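# Four arms unfold a pallet collar and square it on pallet

## Task

Unfold the pallet collar into its open shape and set it down squarely on the pallet.

## Robot and tools

Robots: four identical Kinova Gen3 arms, named arm1, arm2, arm3 and arm4. Each has seven revolute joints, a Robotiq 2F-85 two-finger gripper and a wrist camera (arm1_cam_wrist to arm4_cam_wrist). Two fixed room cameras, cam_high and cam_low, also view the scene. The hand reaches roughly 1.0 m from the joint-1 axis.

Frames: every pose lives in one scene frame with its origin on the floor and +z up. Each arm's foot (base_link) faces along its own +x. Calibrated foot positions in m, with quaternions as wxyz: arm1 (-0.424, -0.872, 0.754), q=(0.738, 0, 0, 0.675). arm2 (0.229, -0.880, 0.835), q=(0.670, 0.001, 0, 0.742). arm3 (1.000, -0.048, 0.810), q=(0.112, 0.001, 0, -0.994). arm4 (-0.901, -0.169, 0.832), q=(0.991, -0.003, 0.004, -0.132). The hand point (link robotiq_pinch) sits between the finger pads. It is about 2 cm behind the fingertips when the gripper is shut or half open, and about 0.5 cm behind them when wide open. The hand's z axis runs along the fingers and its y axis is the direction the fingers open and close.

Tool move: the arguments are arm1, arm2, arm3, arm4 and cameras. Each arm key takes its own object. Inside it, joints is a dictionary of absolute joint targets keyed by name, not offsets. The names and ranges are:
- joint1_rad, -69.115 to 69.115. Spins the whole arm about its foot; positive is clockwise seen from above, and 0 points along the foot's +x.
- joint2_rad, -2.249 to 2.249. The shoulder; 0 is upright and positive leans the arm forward.
- joint3_rad, -69.115 to 69.115. Twists the upper arm.
- joint4_rad, -2.579 to 2.579. The elbow; 0 is straight.
- joint5_rad, -69.115 to 69.115. Twists the forearm.
- joint6_rad, -2.099 to 2.099. The wrist bend; 0 is straight.
- joint7_rad, -69.115 to 69.115. Rolls the hand; positive is counter-clockwise seen from behind it.
- gripper_m, 0 to 0.085. The fingertip gap in metres.
Joint values are in radians. A joint counts as done within ±0.01, and the gripper within ±0.003. Leave out any joint, or a whole arm, that you do not want to retarget, but it may still be driving toward an earlier target.

An optional min_time_s (0.1 to 8 s) sets a floor on how long that arm's motions take. An action never runs past 15 s. The joints of one arm start together and finish together, so the hand can sweep along a wide curve between postures. Joint speed is capped at 1.39 rad/s for joints 1 to 4 and 1.22 rad/s for joints 5 to 7.

cameras is a list chosen from the six camera names or ["all"]. Use [] for no images. If omitted, a move with an action returns no images, and an empty move returns all of them. An empty move also reports every arm's full state and the scene number. Any unknown key or camera name makes the call invalid. A value outside its range gets the call refused, and later move, wait and finished_scene calls in the same reply are skipped.

wait(seconds 0 to 10, cameras optional): lets time pass with no new command and returns the state.

zoom_image(camera, region [x0,y0,x1,y1]): enlarges part of a camera's most recent image. Pixels are counted from the top-left corner, and the region may be at most 504 by 504. All cameras produce 896x504 images.

read_manual(section "licences"): returns licence text only.

finished_scene(scene): takes the current scene number. It ends the scene for good, and the collar must stay open and square on the pallet after the robots let go.

Reading results: the line "move: arm1 done; arm2 time_out" gives each moved arm's worst status. joint_status words:
- done.
- off_target: the joint stopped short and may keep pushing.
- time_out: the joint now holds where it stopped.
- not_followed: a collision check blocked the arm's targets; its gripper command still runs. It may keep retrying until you send new targets.
- limit_stop_at_motor_heat: resend the target.
Arms under "as last shown" were not commanded and show "not commanded" plus repeated values. Images can lag the state a little, and the "pictures" line gives their order. Joint velocities are in rad/s in joint order; "within noise" means the arm is still. Joint torques are in N m, positive toward larger angles, with per-arm offsets and noise. Flange force is in hand x y z and includes the weight of any held load. It is noisy during acceleration and near singular poses, and shows "no reading" when there is no estimate. on_its_own lists motion you did not command. MOTOR HOT appears at 60 °C. At 75 °C an OVER-TEMPERATURE FAULT lets that arm sag for 30 to 60 s.

Hazards:
- The arms push on through contact, and a "done" may be stalled against something.
- If any joint torque exceeds its limit (104.5 N m for joints 1 to 4, 51.3 N m for 5 to 7), or a joint strays more than 5 degrees from its planned path, that arm freezes for 10 s and drops the rest of the call.
- A hard press between two arms fails the scene, and that includes one gripper clamping another's fingers. The anti-collision check can come too late and does not cover fingers.
- Don't drop the collar, throw it, slam it, or push anything out of the work area or onto the floor.
- Avoid hard hits on fixed objects and heavy strain on a gripper.
- For a firm grip, open wide and then command a gap well below the part's width.
- Holding loads or keeping arms stretched out heats the motors.
- Loose parts can sometimes get a brief nudge from outside.

Each tool is called by a JSON object that holds its "op" and its "data", one argument or row to a line.

## Session

{"op": "move", "data": {

}}

Scene clock: 0.00 s.
Joint torques (N m): no reading
Motor temperatures (°C): arm1=[36 35 27 36 44 41 47] | arm2=[29 29 34 32 41 37 40] | arm3=[38 37 36 33 40 44 43] | arm4=[32 38 30 26 36 46 35]
Flange force (N): no reading
Joint velocities: within noise
arm1.joint_positions: joint1_rad=-0.451 joint2_rad=-0.488 joint3_rad=-0.090 joint4_rad=+1.489 joint5_rad=-0.024 joint6_rad=+1.942 joint7_rad=+1.015 gripper_m=+0.085
arm1.joint_status: not commanded
arm1.hand: x=-0.4710 y=-0.7525 z=+1.2743 quat_wxyz=(-0.037, +0.668, -0.738, -0.091) (m; scene frame)
arm2.joint_positions: joint1_rad=-0.105 joint2_rad=-0.433 joint3_rad=-0.048 joint4_rad=+1.523 joint5_rad=-0.007 joint6_rad=+1.973 joint7_rad=+1.578 gripper_m=+0.085
arm2.joint_status: not commanded
arm2.hand: x=+0.2167 y=-0.7544 z=+1.3374 quat_wxyz=(-0.030, +0.793, -0.608, -0.028) (m; scene frame)
arm3.joint_positions: joint1_rad=+0.140 joint2_rad=-0.480 joint3_rad=-0.040 joint4_rad=+1.504 joint5_rad=-0.048 joint6_rad=+1.957 joint7_rad=+1.461 gripper_m=+0.085
arm3.joint_status: not commanded
arm3.hand: x=+0.8757 y=-0.0555 z=+1.3239 quat_wxyz=(-0.022, -0.997, -0.017, +0.077) (m; scene frame)
arm4.joint_positions: joint1_rad=-0.493 joint2_rad=-0.458 joint3_rad=-0.036 joint4_rad=+1.502 joint5_rad=-0.057 joint6_rad=+2.052 joint7_rad=+1.434 gripper_m=+0.085
arm4.joint_status: not commanded
arm4.hand: x=-0.7992 y=-0.1467 z=+1.3410 quat_wxyz=(-0.014, +0.076, -0.997, -0.019) (m; scene frame)
pictures: arm1_cam_wrist, arm2_cam_wrist, arm3_cam_wrist, arm4_cam_wrist, cam_high, cam_low

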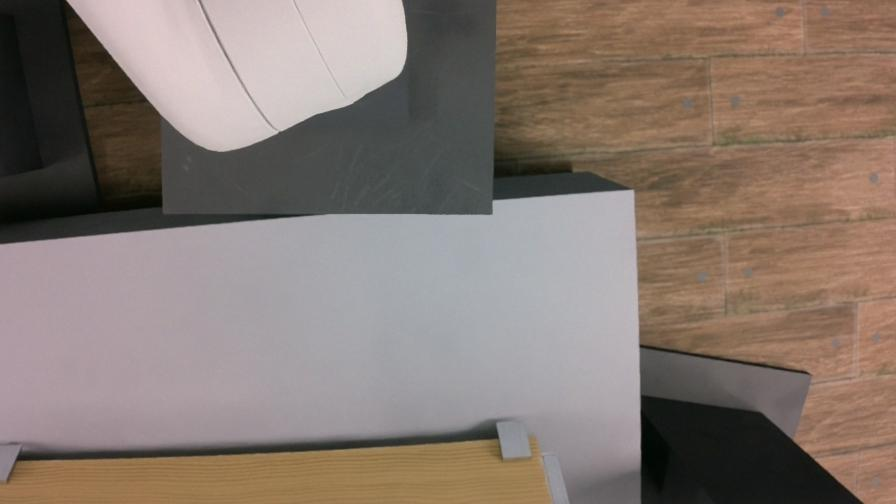

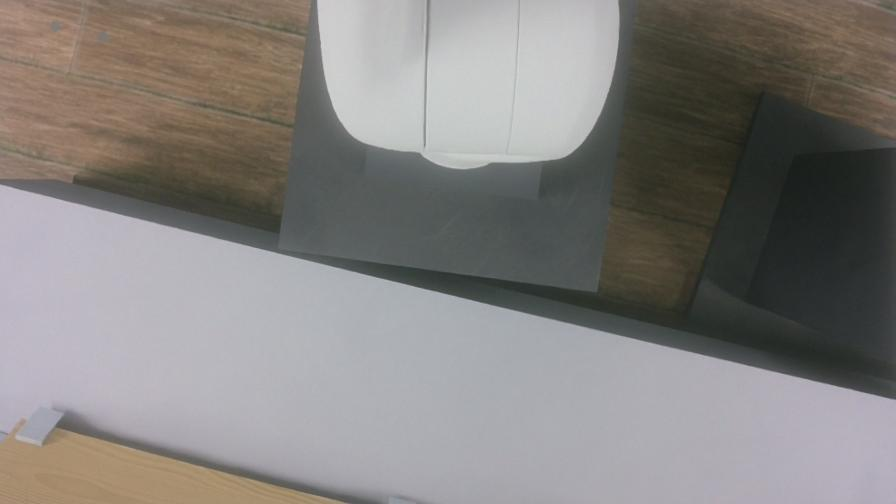

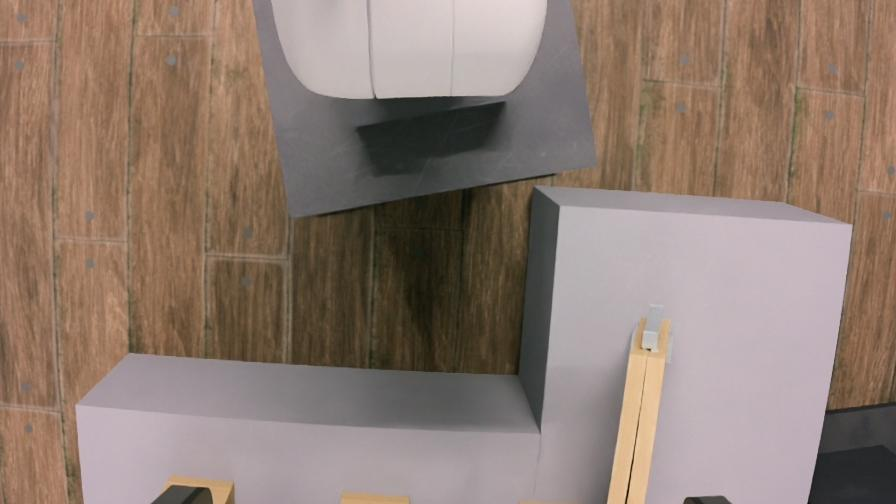

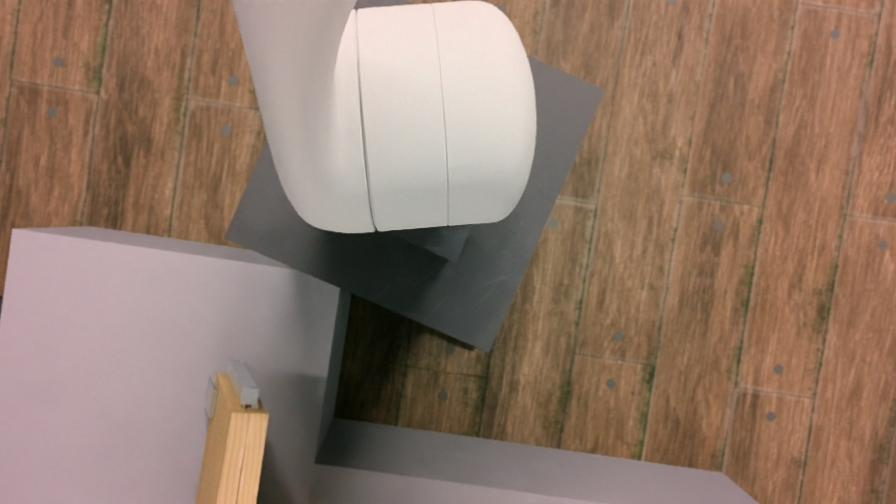

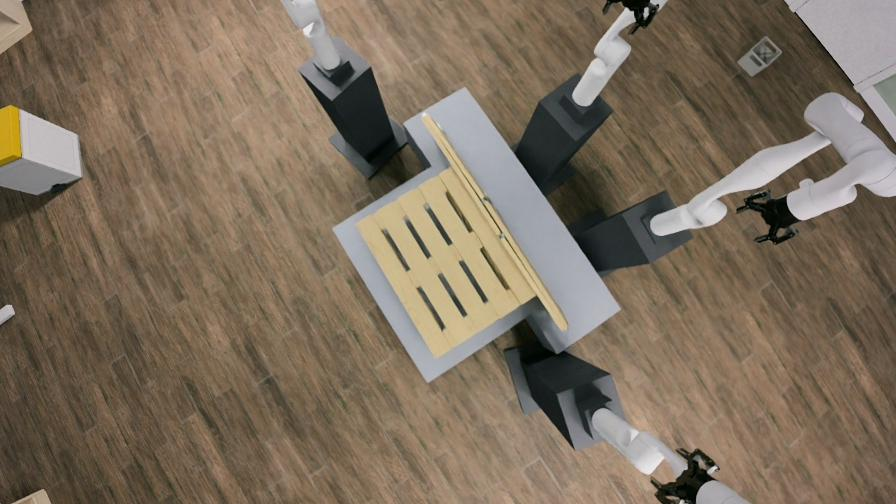

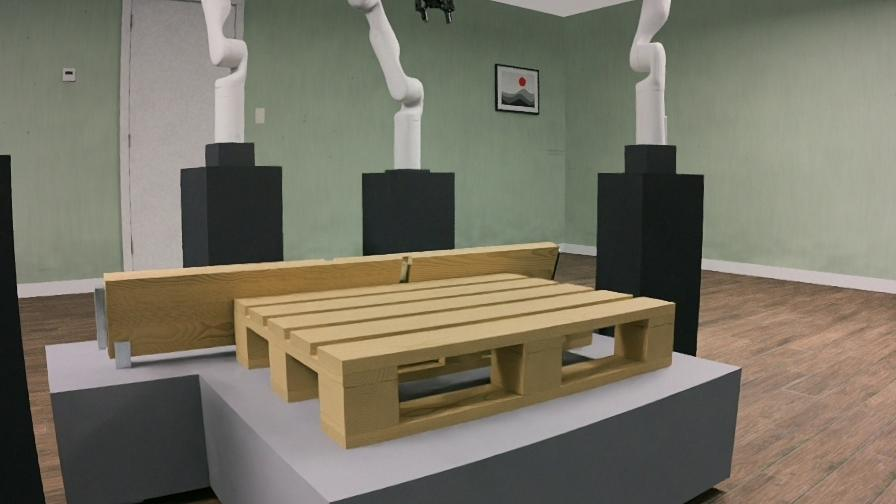

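{"op": "zoom_image", "data": {
  "camera": "cam_high",
  "region": [310, 70, 630, 390]
}}

{"op": "zoom_image", "data": {
  "camera": "cam_low",
  "region": [60, 200, 360, 400]
}}

{"op": "zoom_image", "data": {
  "camera": "cam_low",
  "region": [300, 200, 700, 440]
}}

{"op": "zoom_image", "data": {
  "camera": "cam_high",
  "region": [410, 90, 590, 200]
}}

{"op": "zoom_image", "data": {
  "camera": "cam_high",
  "region": [440, 170, 600, 350]
}}

{"op": "zoom_image", "data": {
  "camera": "arm3_cam_wrist",
  "region": [500, 200, 896, 504]
}}

{"op": "zoom_image", "data": {
  "camera": "arm4_cam_wrist",
  "region": [100, 250, 500, 504]
}}

Scaled by 1.575 from the camera's 896x504 image, which has a finer 1280x720 frame.

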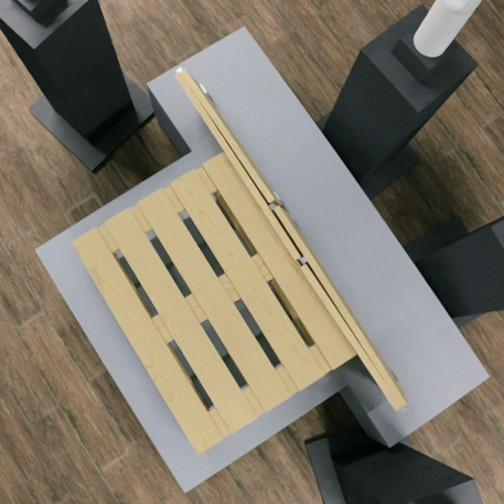

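Scaled by 1.680 from the camera's 896x504 image, which has a finer 1280x720 frame.

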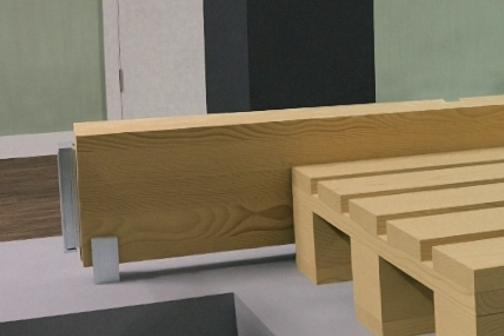

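Scaled by 1.260 from the camera's 896x504 image, which has a finer 1280x720 frame.

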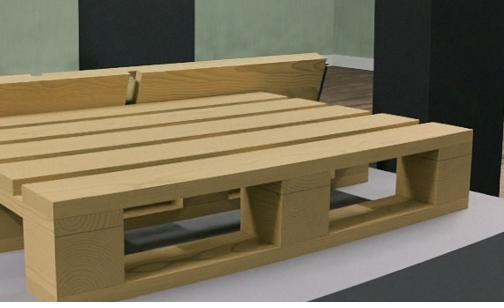

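Scaled by 2.800 from the camera's 896x504 image, which has a finer 1280x720 frame.

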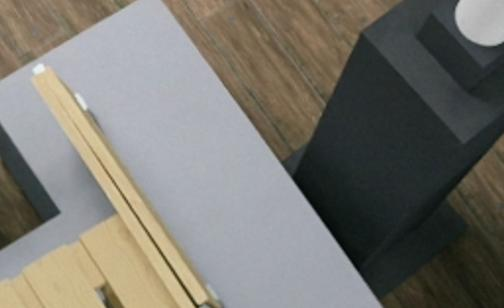

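Scaled by 2.800 from the camera's 896x504 image, which has a finer 1280x720 frame.

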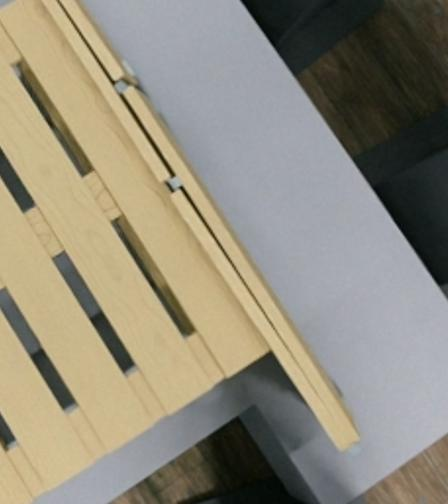

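Scaled by 1.273 from the camera's 896x504 image, which has a finer 1280x720 frame.

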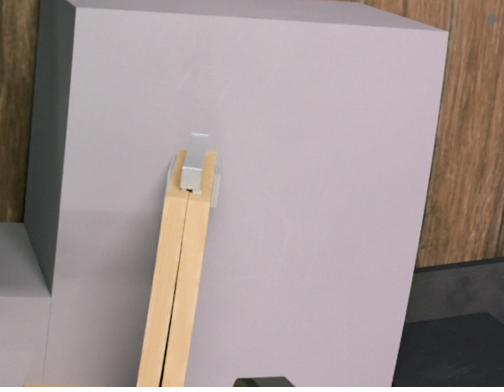

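Scaled by 1.260 from the camera's 896x504 image, which has a finer 1280x720 frame.

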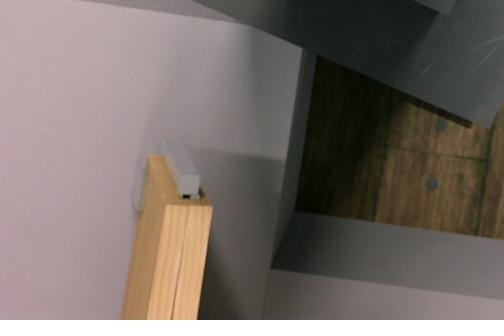

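{"op": "move", "data": {
  "arm1": {"joints":{"joint1_rad":0.323,"joint2_rad":0.941,"joint3_rad":0,"joint4_rad":1.43,"joint5_rad":0,"joint6_rad":0.771,"joint7_rad":1.571}},
  "arm2": {"joints":{"joint1_rad":-0.048,"joint2_rad":1.046,"joint3_rad":0,"joint4_rad":1.555,"joint5_rad":0,"joint6_rad":0.54,"joint7_rad":1.571}},
  "arm3": {"joints":{"joint1_rad":-0.396,"joint2_rad":0.928,"joint3_rad":0,"joint4_rad":1.786,"joint5_rad":0,"joint6_rad":0.4275,"joint7_rad":0.95}},
  "arm4": {"joints":{"joint1_rad":0.188,"joint2_rad":0.923,"joint3_rad":0,"joint4_rad":2.044,"joint5_rad":0,"joint6_rad":0.1745,"joint7_rad":2.025}},
  "cameras": ["all"]
}}

Scene clock: 270.03 s.
Joint torques (N m): arm1=[-0.51 -24.24 -0.99 -6.34 0.29 0.02 0.37] | arm2=[0.6 -20.27 0.15 -5.4 0.18 -0.22 -0.34] | arm3=[-0.72 -19.63 0.26 -4.37 0.45 0.12 0.01] | arm4=[0.38 -17.52 -0.59 -1.37 -0.14 0.33 -0.04]
Motor temperatures (°C): arm1=[34 32 27 33 43 39 46] | arm2=[28 29 31 30 39 36 40] | arm3=[32 33 31 32 39 43 41] | arm4=[29 34 27 26 35 45 35]
Flange force (N): arm1=[-2.4 -0.2 2.8] | arm2=[4.7 1.1 -4.7] | arm3=[1.8 -2.7 -1.3] | arm4=[0.3 0.9 -0.3]
move: arm1 done; arm2 done; arm3 done; arm4 done
Joint velocities: within noise
arm1.joint_positions: joint1_rad=+0.323 joint2_rad=+0.941 joint3_rad=+0.000 joint4_rad=+1.430 joint5_rad=+0.000 joint6_rad=+0.771 joint7_rad=+1.571 gripper_m=+0.085
arm1.joint_status: all done
arm1.hand: x=-0.1770 y=-0.3697 z=+0.7491 quat_wxyz=(+0.000, +0.548, -0.837, +0.000) (m; scene frame)
arm2.joint_positions: joint1_rad=-0.048 joint2_rad=+1.046 joint3_rad=+0.000 joint4_rad=+1.555 joint5_rad=+0.000 joint6_rad=+0.540 joint7_rad=+1.571 gripper_m=+0.085
arm2.joint_status: all done
arm2.hand: x=+0.1746 y=-0.3562 z=+0.7511 quat_wxyz=(+0.000, +0.758, -0.652, -0.002) (m; scene frame)
arm3.joint_positions: joint1_rad=-0.396 joint2_rad=+0.928 joint3_rad=+0.000 joint4_rad=+1.786 joint5_rad=+0.000 joint6_rad=+0.427 joint7_rad=+0.950 gripper_m=+0.085
arm3.joint_status: all done
arm3.hand: x=+0.6059 y=-0.2996 z=+0.7488 quat_wxyz=(+0.000, -1.000, +0.000, -0.001) (m; scene frame)
arm4.joint_positions: joint1_rad=+0.188 joint2_rad=+0.923 joint3_rad=+0.000 joint4_rad=+2.044 joint5_rad=+0.000 joint6_rad=+0.175 joint7_rad=+2.025 gripper_m=+0.085
arm4.joint_status: all done
arm4.hand: x=-0.5624 y=-0.3628 z=+0.7480 quat_wxyz=(+0.005, +0.000, -1.000, +0.002) (m; scene frame)
pictures: arm1_cam_wrist, arm2_cam_wrist, arm3_cam_wrist, arm4_cam_wrist, cam_high, cam_low

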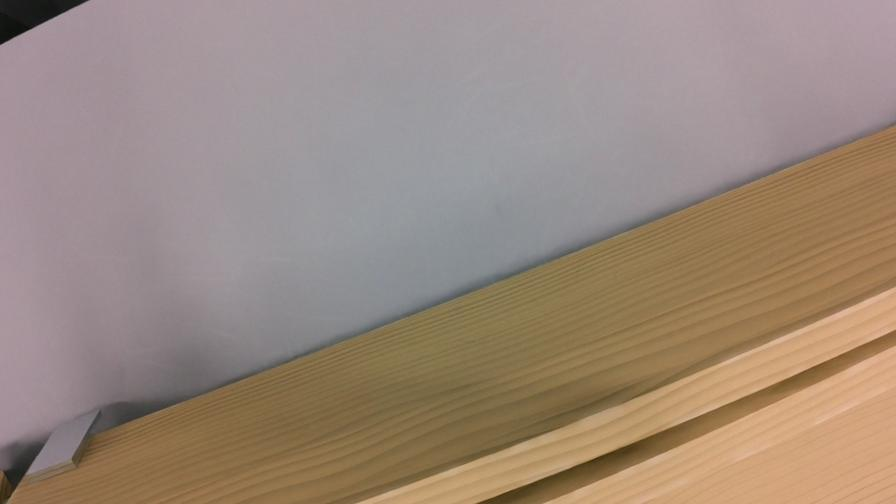

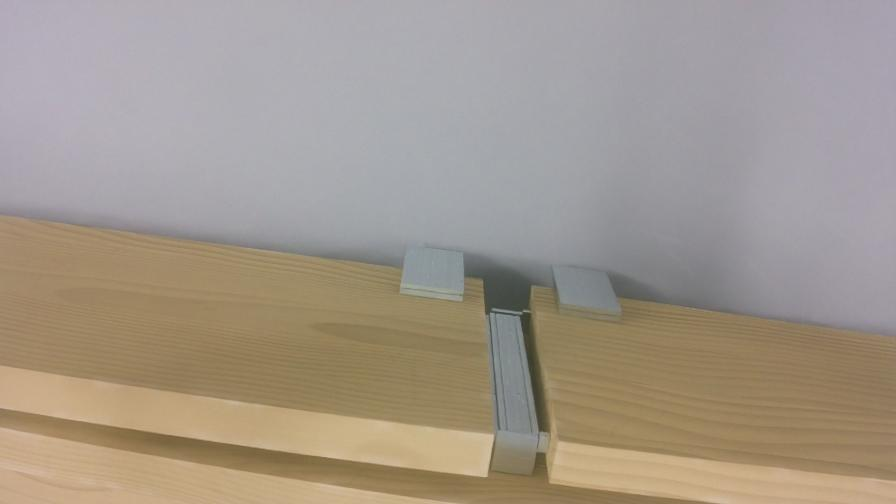

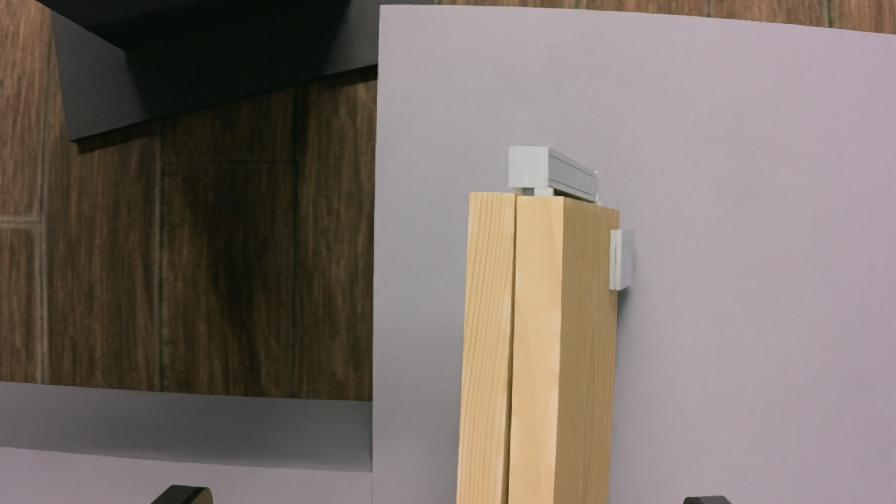

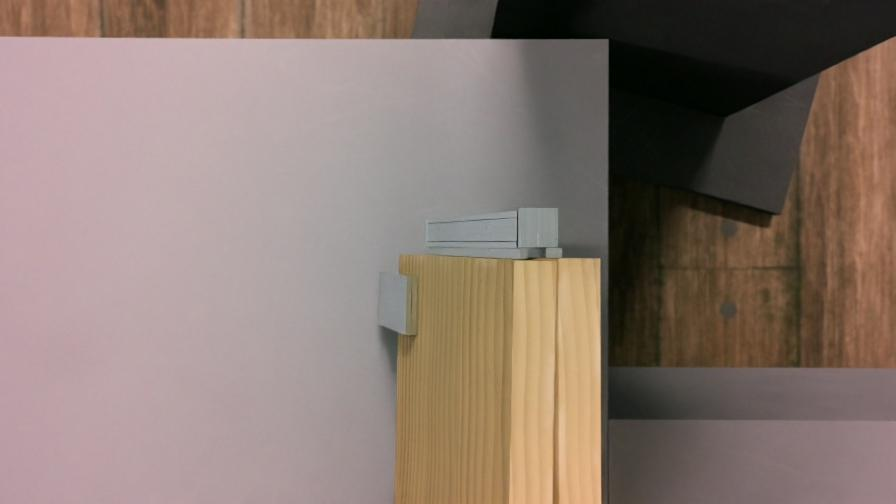

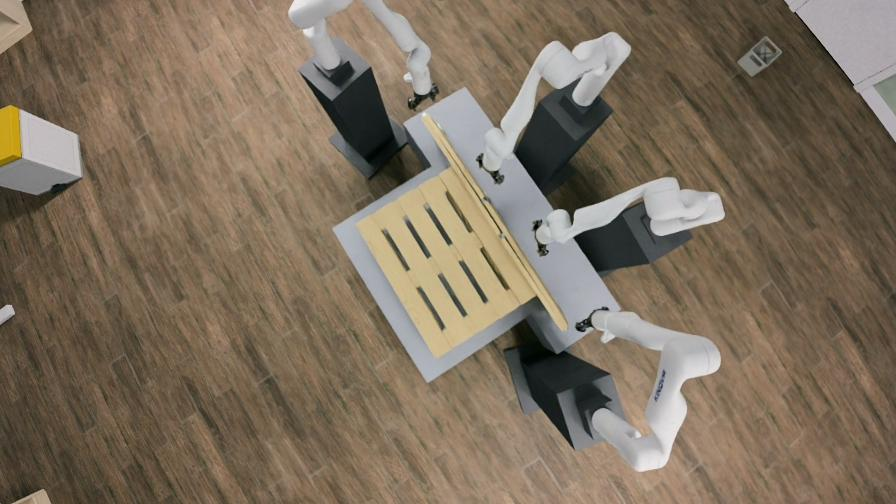

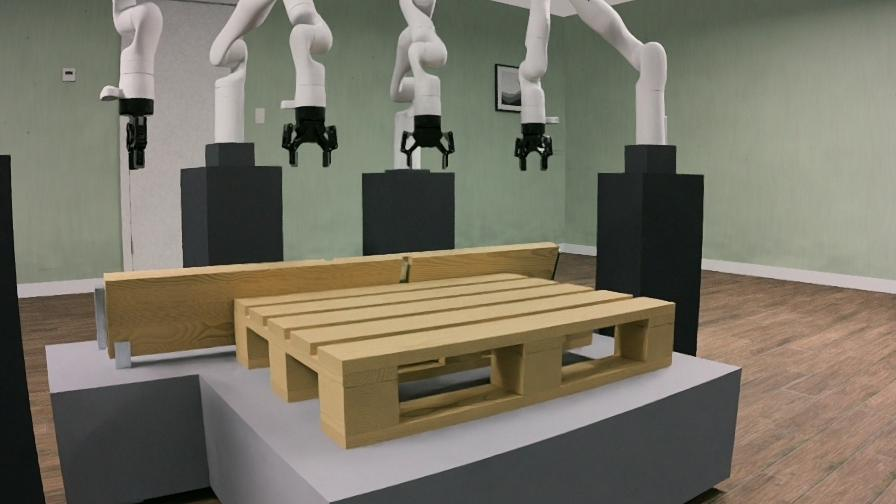

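{"op": "zoom_image", "data": {
  "camera": "arm2_cam_wrist",
  "region": [380, 230, 660, 504]
}}

{"op": "zoom_image", "data": {
  "camera": "arm1_cam_wrist",
  "region": [500, 254, 896, 504]
}}

{"op": "zoom_image", "data": {
  "camera": "cam_high",
  "region": [450, 170, 540, 260]
}}

{"op": "zoom_image", "data": {
  "camera": "cam_low",
  "region": [300, 230, 460, 310]
}}

{"op": "zoom_image", "data": {
  "camera": "arm3_cam_wrist",
  "region": [430, 130, 670, 320]
}}

{"op": "zoom_image", "data": {
  "camera": "cam_low",
  "region": [500, 90, 580, 180]
}}

Scaled by 1.800 from the camera's 896x504 image, which has a finer 1280x720 frame.

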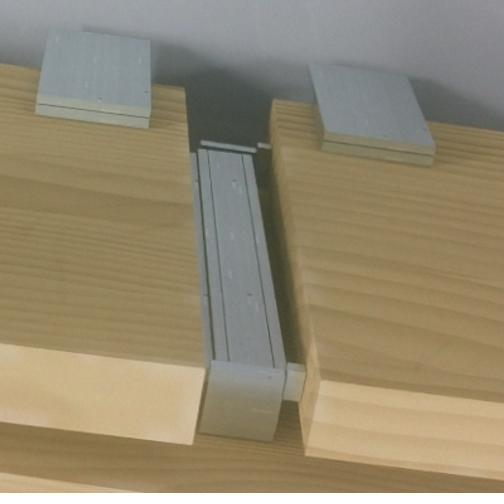

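Scaled by 1.273 from the camera's 896x504 image, which has a finer 1280x720 frame.

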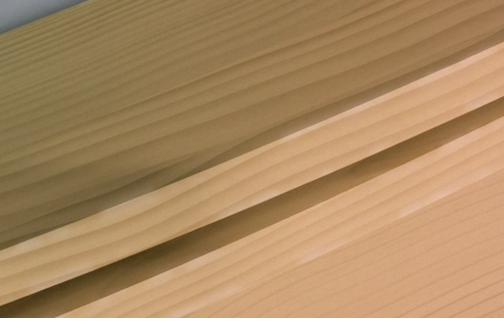

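Scaled by 5.600 from the camera's 896x504 image, which has a finer 1280x720 frame.

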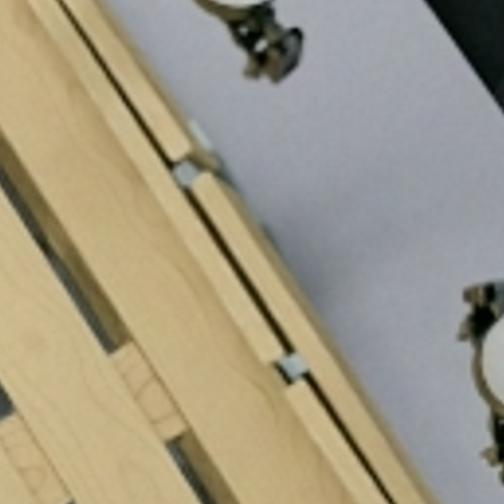

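Scaled by 3.150 from the camera's 896x504 image, which has a finer 1280x720 frame.

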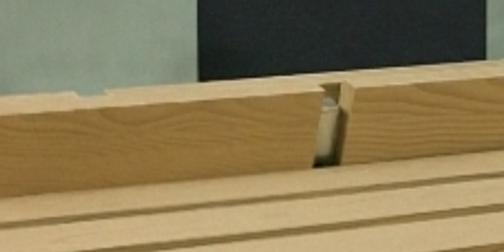

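Scaled by 2.100 from the camera's 896x504 image, which has a finer 1280x720 frame.

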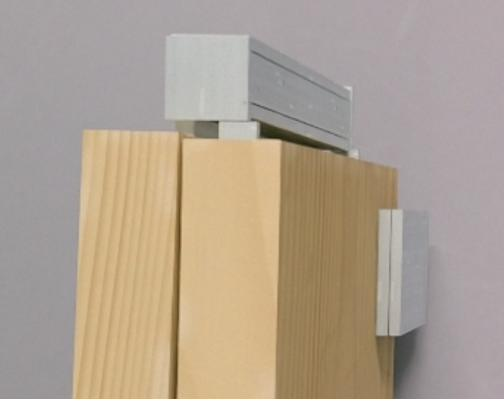

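Scaled by 5.600 from the camera's 896x504 image, which has a finer 1280x720 frame.

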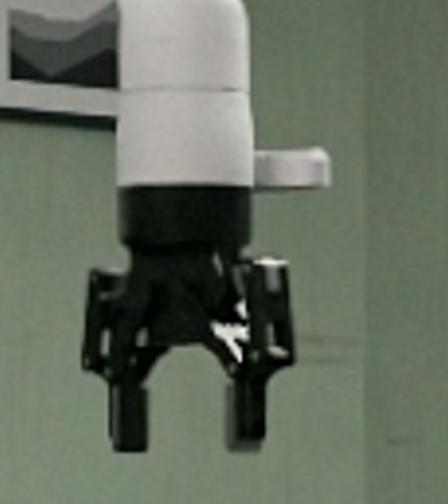

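{"op": "move", "data": {
  "arm2": {"joints":{"joint1_rad":-0.2175,"joint2_rad":1.821,"joint4_rad":1.072,"joint6_rad":0.2485,"joint7_rad":1.252,"gripper_m":0.06}},
  "cameras": ["arm2_cam_wrist","arm1_cam_wrist","cam_high"]
}}

Scene clock: 437.83 s.
Joint torques (N m): arm1=[-0.54 -24.25 -1.04 -6.37 0.28 0.03 0.39] | arm2=[0.59 -19.9 0.12 -3.02 0.22 -0.22 -0.36] | arm3=[-0.73 -19.67 0.28 -4.34 0.5 0.1 -0.04] | arm4=[0.4 -17.52 -0.56 -1.31 -0.14 0.31 -0.01]
Motor temperatures (°C): arm1=[33 34 27 32 42 38 46] | arm2=[28 31 30 29 38 36 40] | arm3=[32 34 31 32 39 43 41] | arm4=[28 34 27 25 35 44 35]
Flange force (N): arm1=[-2.2 -0.2 2.8] | arm2=[4.0 0.0 -7.8] | arm3=[1.6 -2.7 -1.2] | arm4=[0.0 0.9 -0.3]
move: arm2 done
Joint velocities: within noise
arm1, arm3, arm4: as last shown
arm2.joint_positions: joint1_rad=-0.218 joint2_rad=+1.821 joint3_rad=+0.000 joint4_rad=+1.072 joint5_rad=+0.000 joint6_rad=+0.249 joint7_rad=+1.252 gripper_m=+0.060
arm2.joint_status: all done
arm2.hand: x=+0.0993 y=-0.4112 z=+0.4010 quat_wxyz=(+0.000, +0.708, -0.707, -0.001) (m; scene frame)
pictures: arm1_cam_wrist, arm2_cam_wrist, cam_high

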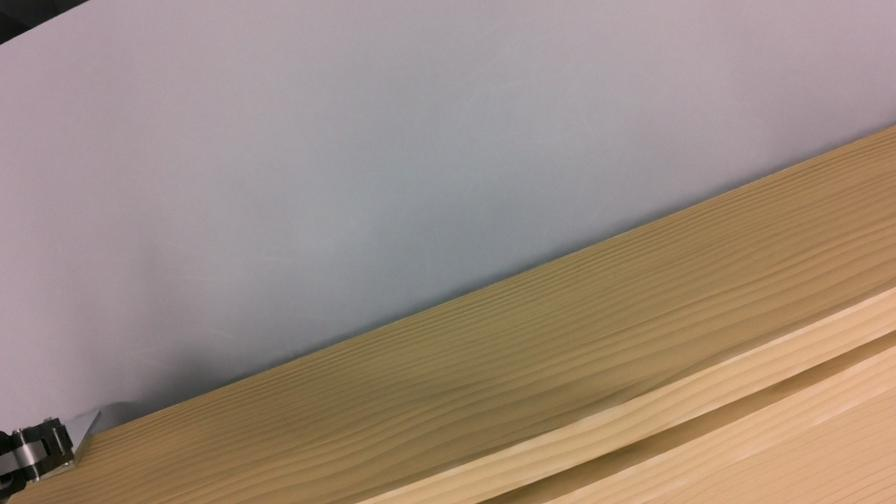

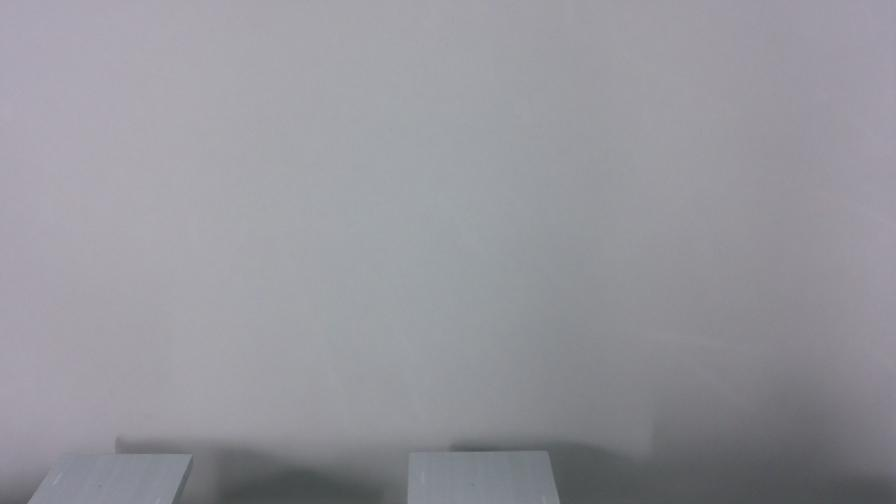

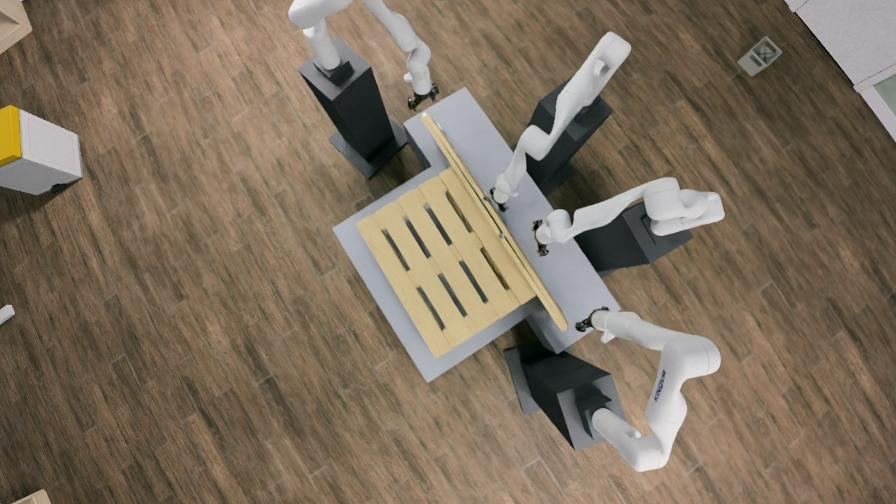

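{"op": "move", "data": {
  "arm2": {"joints":{"joint1_rad":-0.232,"joint2_rad":1.977,"joint4_rad":0.8326,"joint6_rad":0.332,"joint7_rad":1.237},"min_time_s":1.5}
}}

{"op": "move", "data": {
  "arm2": {"joints":{"gripper_m":0.025}},
  "cameras": ["arm2_cam_wrist","cam_high","arm1_cam_wrist"]
}}

Scene clock: 457.30 s.
Joint torques (N m): arm1=[-0.55 -24.27 -1.07 -6.31 0.25 0 0.38] | arm2=[3.09 -25.24 2.87 -12.1 0.29 -5.17 -0.92] | arm3=[-0.72 -19.71 0.26 -4.38 0.49 0.11 -0.01] | arm4=[0.35 -17.52 -0.61 -1.32 -0.16 0.33 -0.05]
Motor temperatures (°C): arm1=[33 34 27 32 42 38 45] | arm2=[28 31 30 29 38 36 40] | arm3=[32 34 31 31 39 43 40] | arm4=[28 34 27 25 35 44 35]
Flange force (N): arm1=[-2.6 -0.2 2.7] | arm2=[22.2 -1.4 -23.6] | arm3=[1.8 -2.7 -1.1] | arm4=[0.2 0.7 -0.3]
move: arm2 done
Joint velocities: within noise
arm1, arm3, arm4: as last shown
arm2.joint_positions: joint1_rad=-0.232 joint2_rad=+1.977 joint3_rad=+0.000 joint4_rad=+0.833 joint5_rad=+0.000 joint6_rad=+0.332 joint7_rad=+1.237 gripper_m=+0.060
arm2.joint_status: all done
arm2.hand: x=+0.0911 y=-0.4092 z=+0.3465 quat_wxyz=(+0.000, +0.707, -0.707, -0.001) (m; scene frame)
pictures: none

Scene clock: 458.07 s.
Joint torques (N m): arm1=[-0.55 -24.22 -1 -6.36 0.3 -0.03 0.38] | arm2=[7.65 -22.18 8.1 -5.69 1.64 -1.21 -0.42] | arm3=[-0.7 -19.69 0.31 -4.41 0.47 0.12 -0.01] | arm4=[0.35 -17.55 -0.57 -1.37 -0.15 0.31 0]
Motor temperatures (°C): arm1=[33 34 27 32 42 38 45] | arm2=[28 31 30 29 38 36 40] | arm3=[32 34 31 31 39 43 40] | arm4=[28 34 27 25 35 44 35]
Flange force (N): arm1=[-2.4 -0.2 2.6] | arm2=[12.9 12.0 -9.2] | arm3=[1.9 -2.7 -1.2] | arm4=[0.2 0.8 -0.3]
move: arm2 off_target
Joint velocities: within noise
arm1, arm3, arm4: as last shown
arm2.joint_positions: joint1_rad=-0.232 joint2_rad=+1.977 joint3_rad=+0.000 joint4_rad=+0.833 joint5_rad=+0.000 joint6_rad=+0.332 joint7_rad=+1.237 gripper_m=+0.032
arm2.joint_status: gripper_m off_target (ended at +0.032, target +0.025)
arm2.hand: x=+0.0910 y=-0.4092 z=+0.3465 quat_wxyz=(+0.000, +0.707, -0.707, -0.001) (m; scene frame)
pictures: arm1_cam_wrist, arm2_cam_wrist, cam_high

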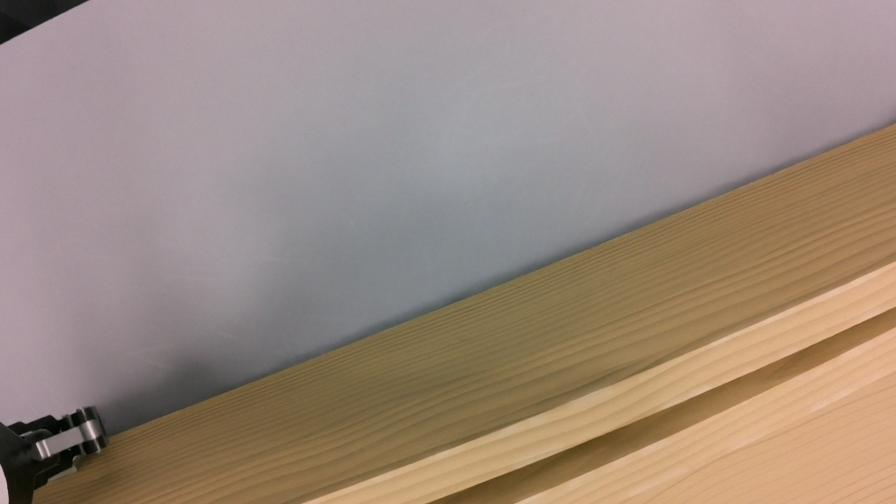

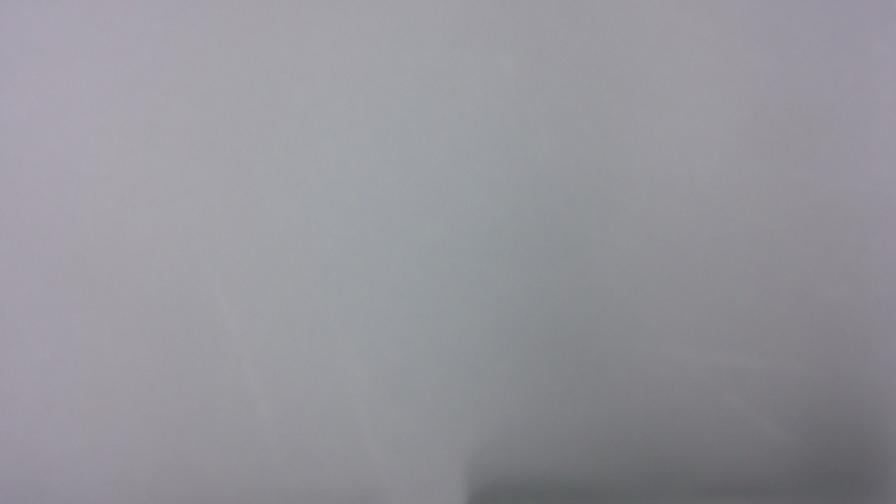

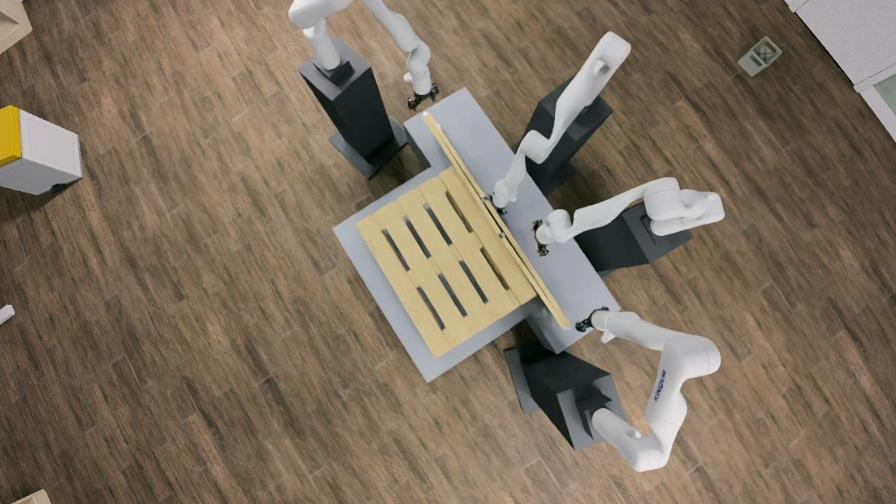

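{"op": "move", "data": {
  "arm2": {"joints":{"joint1_rad":-0.3044,"joint2_rad":1.93,"joint4_rad":1.147,"joint6_rad":0.0645,"joint7_rad":1.065},"min_time_s":3},
  "cameras": ["arm3_cam_wrist","arm4_cam_wrist","cam_high","arm1_cam_wrist"]
}}

{"op": "zoom_image", "data": {
  "camera": "cam_high",
  "region": [410, 90, 590, 350]
}}

Scene clock: 488.13 s.
Joint torques (N m): arm1=[-0.56 -24.31 -1.02 -6.33 0.25 0.01 0.36] | arm2=[0.56 -17.7 0.18 -1.48 0.24 -0.22 -0.33] | arm3=[-0.67 -19.66 0.27 -4.38 0.51 0.11 -0.03] | arm4=[0.4 -17.5 -0.6 -1.3 -0.19 0.33 -0.01]
Motor temperatures (°C): arm1=[33 34 27 32 42 38 45] | arm2=[28 32 31 29 38 36 40] | arm3=[31 34 30 31 39 43 40] | arm4=[28 34 27 25 35 44 35]
Flange force (N): arm1=[-2.6 -0.3 2.8] | arm2=[3.0 0.0 -8.1] | arm3=[1.8 -2.6 -1.2] | arm4=[0.0 0.8 -0.3]
move: arm2 done
Joint velocities: within noise
arm1, arm3, arm4: as last shown
arm2.joint_positions: joint1_rad=-0.304 joint2_rad=+1.930 joint3_rad=+0.000 joint4_rad=+1.147 joint5_rad=+0.000 joint6_rad=+0.065 joint7_rad=+1.065 gripper_m=+0.025
arm2.joint_status: all done
arm2.on_its_own: gripper_m moved -0.007 to your old target +0.025
arm2.hand: x=+0.0871 y=-0.4890 z=+0.3481 quat_wxyz=(+0.000, +0.671, -0.741, -0.001) (m; scene frame)
pictures: arm1_cam_wrist, arm3_cam_wrist, arm4_cam_wrist, cam_high

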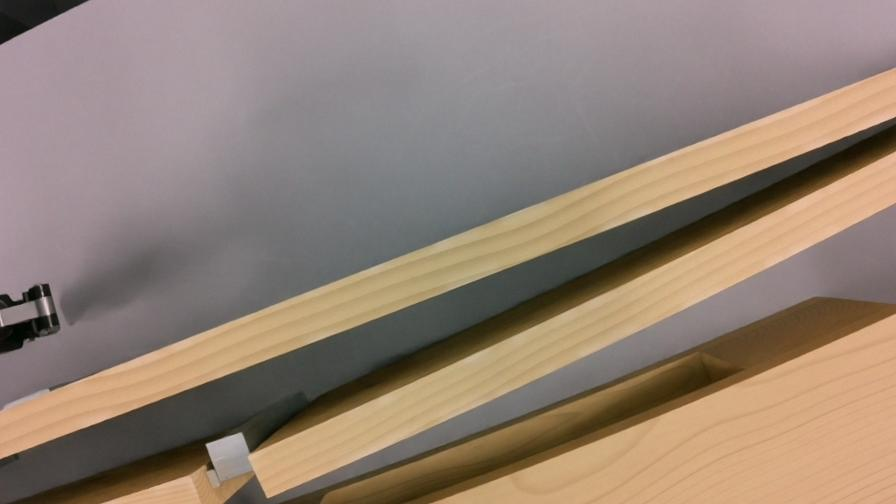

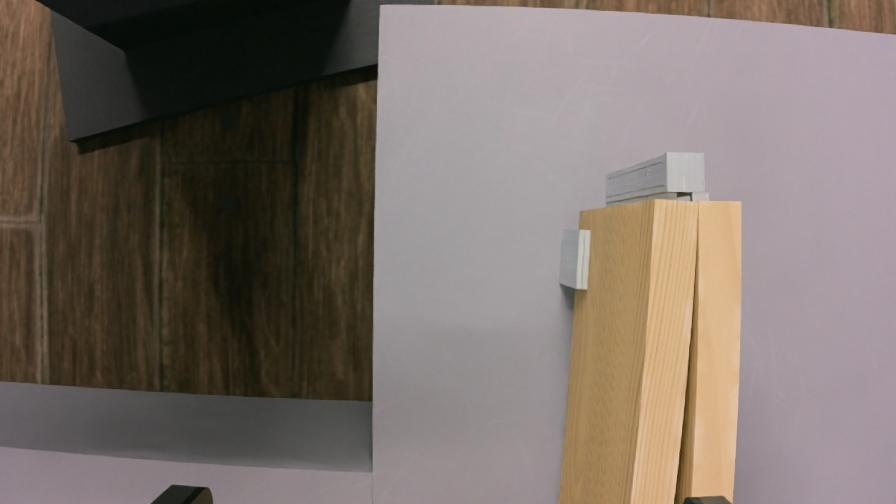

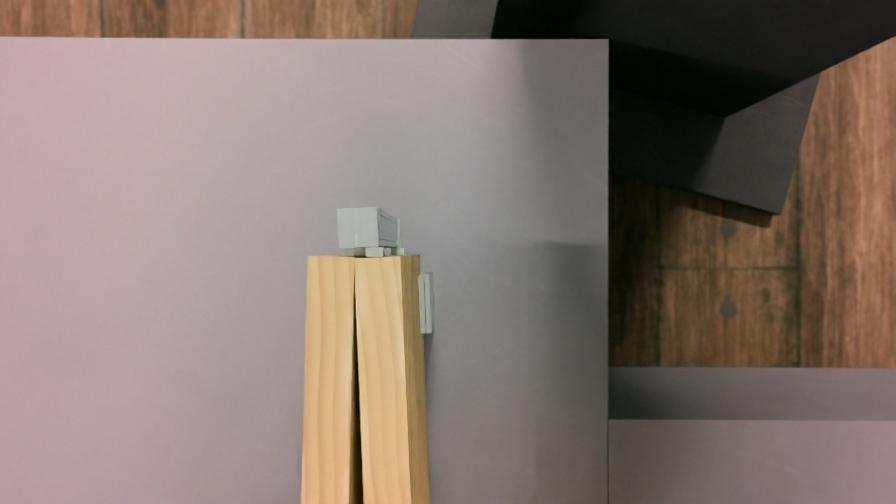

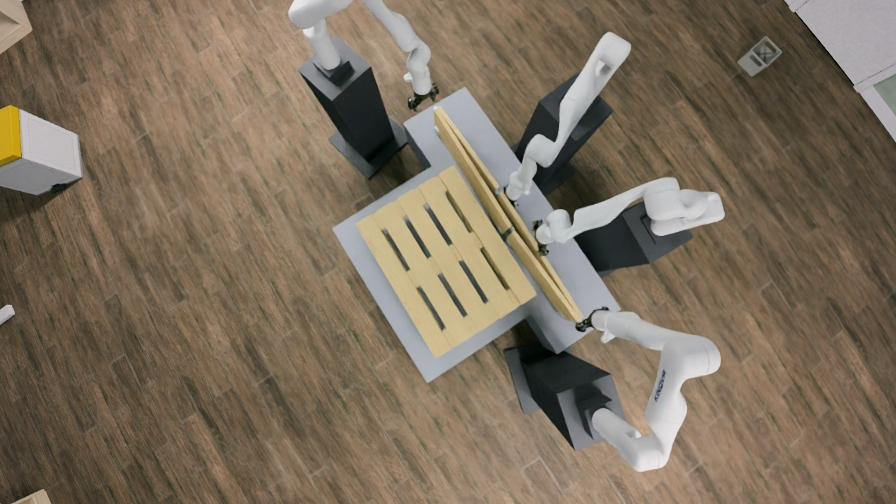

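Scaled by 1.938 from the camera's 896x504 image, which has a finer 1280x720 frame.

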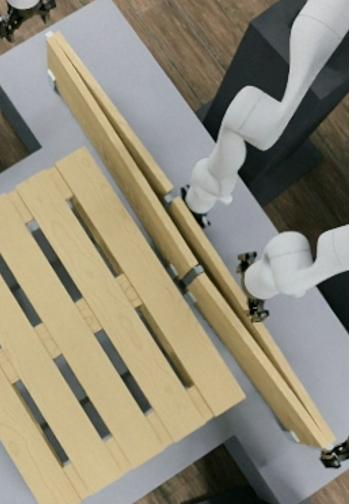

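{"op": "move", "data": {
  "arm2": {"joints":{"joint1_rad":-0.3084,"joint2_rad":1.107,"joint4_rad":1.6985,"joint6_rad":0.336,"joint7_rad":1.161,"gripper_m":0.034},"min_time_s":1.5},
  "cameras": ["arm2_cam_wrist","arm1_cam_wrist","cam_low"]
}}

Scene clock: 531.93 s.
Joint torques (N m): arm1=[-0.53 -24.27 -0.98 -6.32 0.28 0.01 0.36] | arm2=[0.53 -19.15 0.17 -3.81 0.21 -0.23 -0.36] | arm3=[-0.68 -19.68 0.3 -4.38 0.48 0.1 -0.03] | arm4=[0.43 -17.5 -0.57 -1.34 -0.14 0.32 -0.03]
Motor temperatures (°C): arm1=[33 34 27 31 42 38 45] | arm2=[28 32 30 29 38 36 40] | arm3=[31 34 30 31 39 43 40] | arm4=[28 34 27 25 35 44 35]
Flange force (N): arm1=[-2.5 -0.2 2.8] | arm2=[4.0 -0.5 -5.5] | arm3=[1.8 -2.6 -1.2] | arm4=[0.1 1.0 -0.4]
move: arm2 done
Joint velocities: within noise
arm1, arm3, arm4: as last shown
arm2.joint_positions: joint1_rad=-0.308 joint2_rad=+1.107 joint3_rad=+0.000 joint4_rad=+1.698 joint5_rad=+0.000 joint6_rad=+0.336 joint7_rad=+1.161 gripper_m=+0.034
arm2.joint_status: all done
arm2.hand: x=+0.0599 y=-0.4300 z=+0.7014 quat_wxyz=(+0.000, +0.708, -0.707, -0.001) (m; scene frame)
pictures: arm1_cam_wrist, arm2_cam_wrist, cam_low

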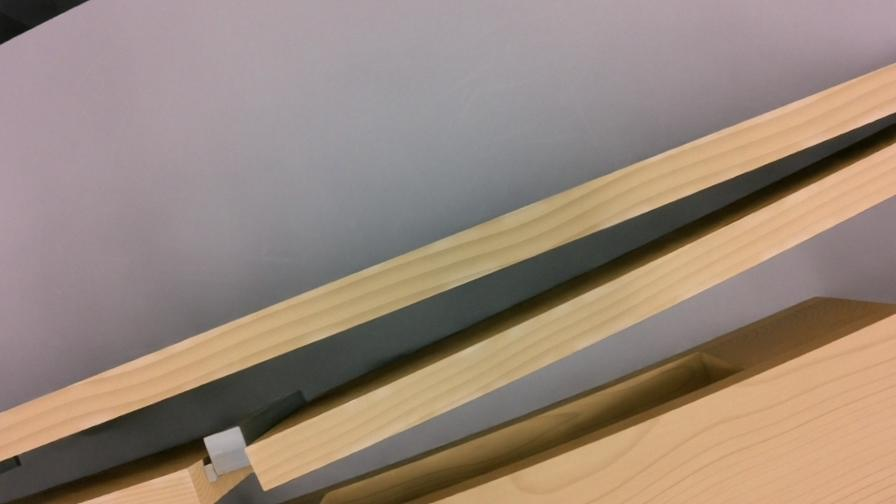

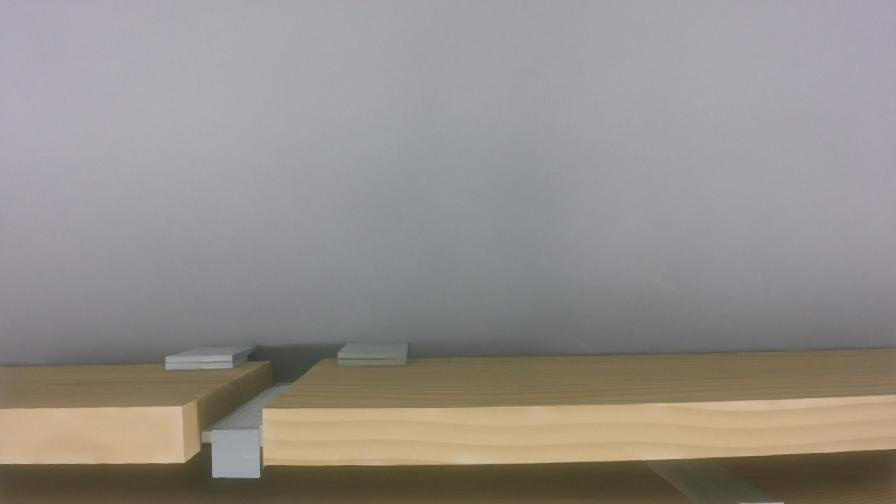

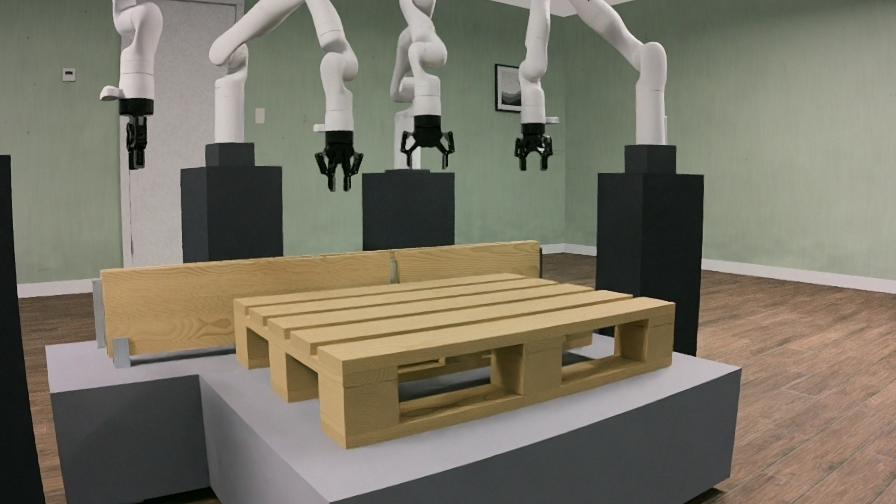

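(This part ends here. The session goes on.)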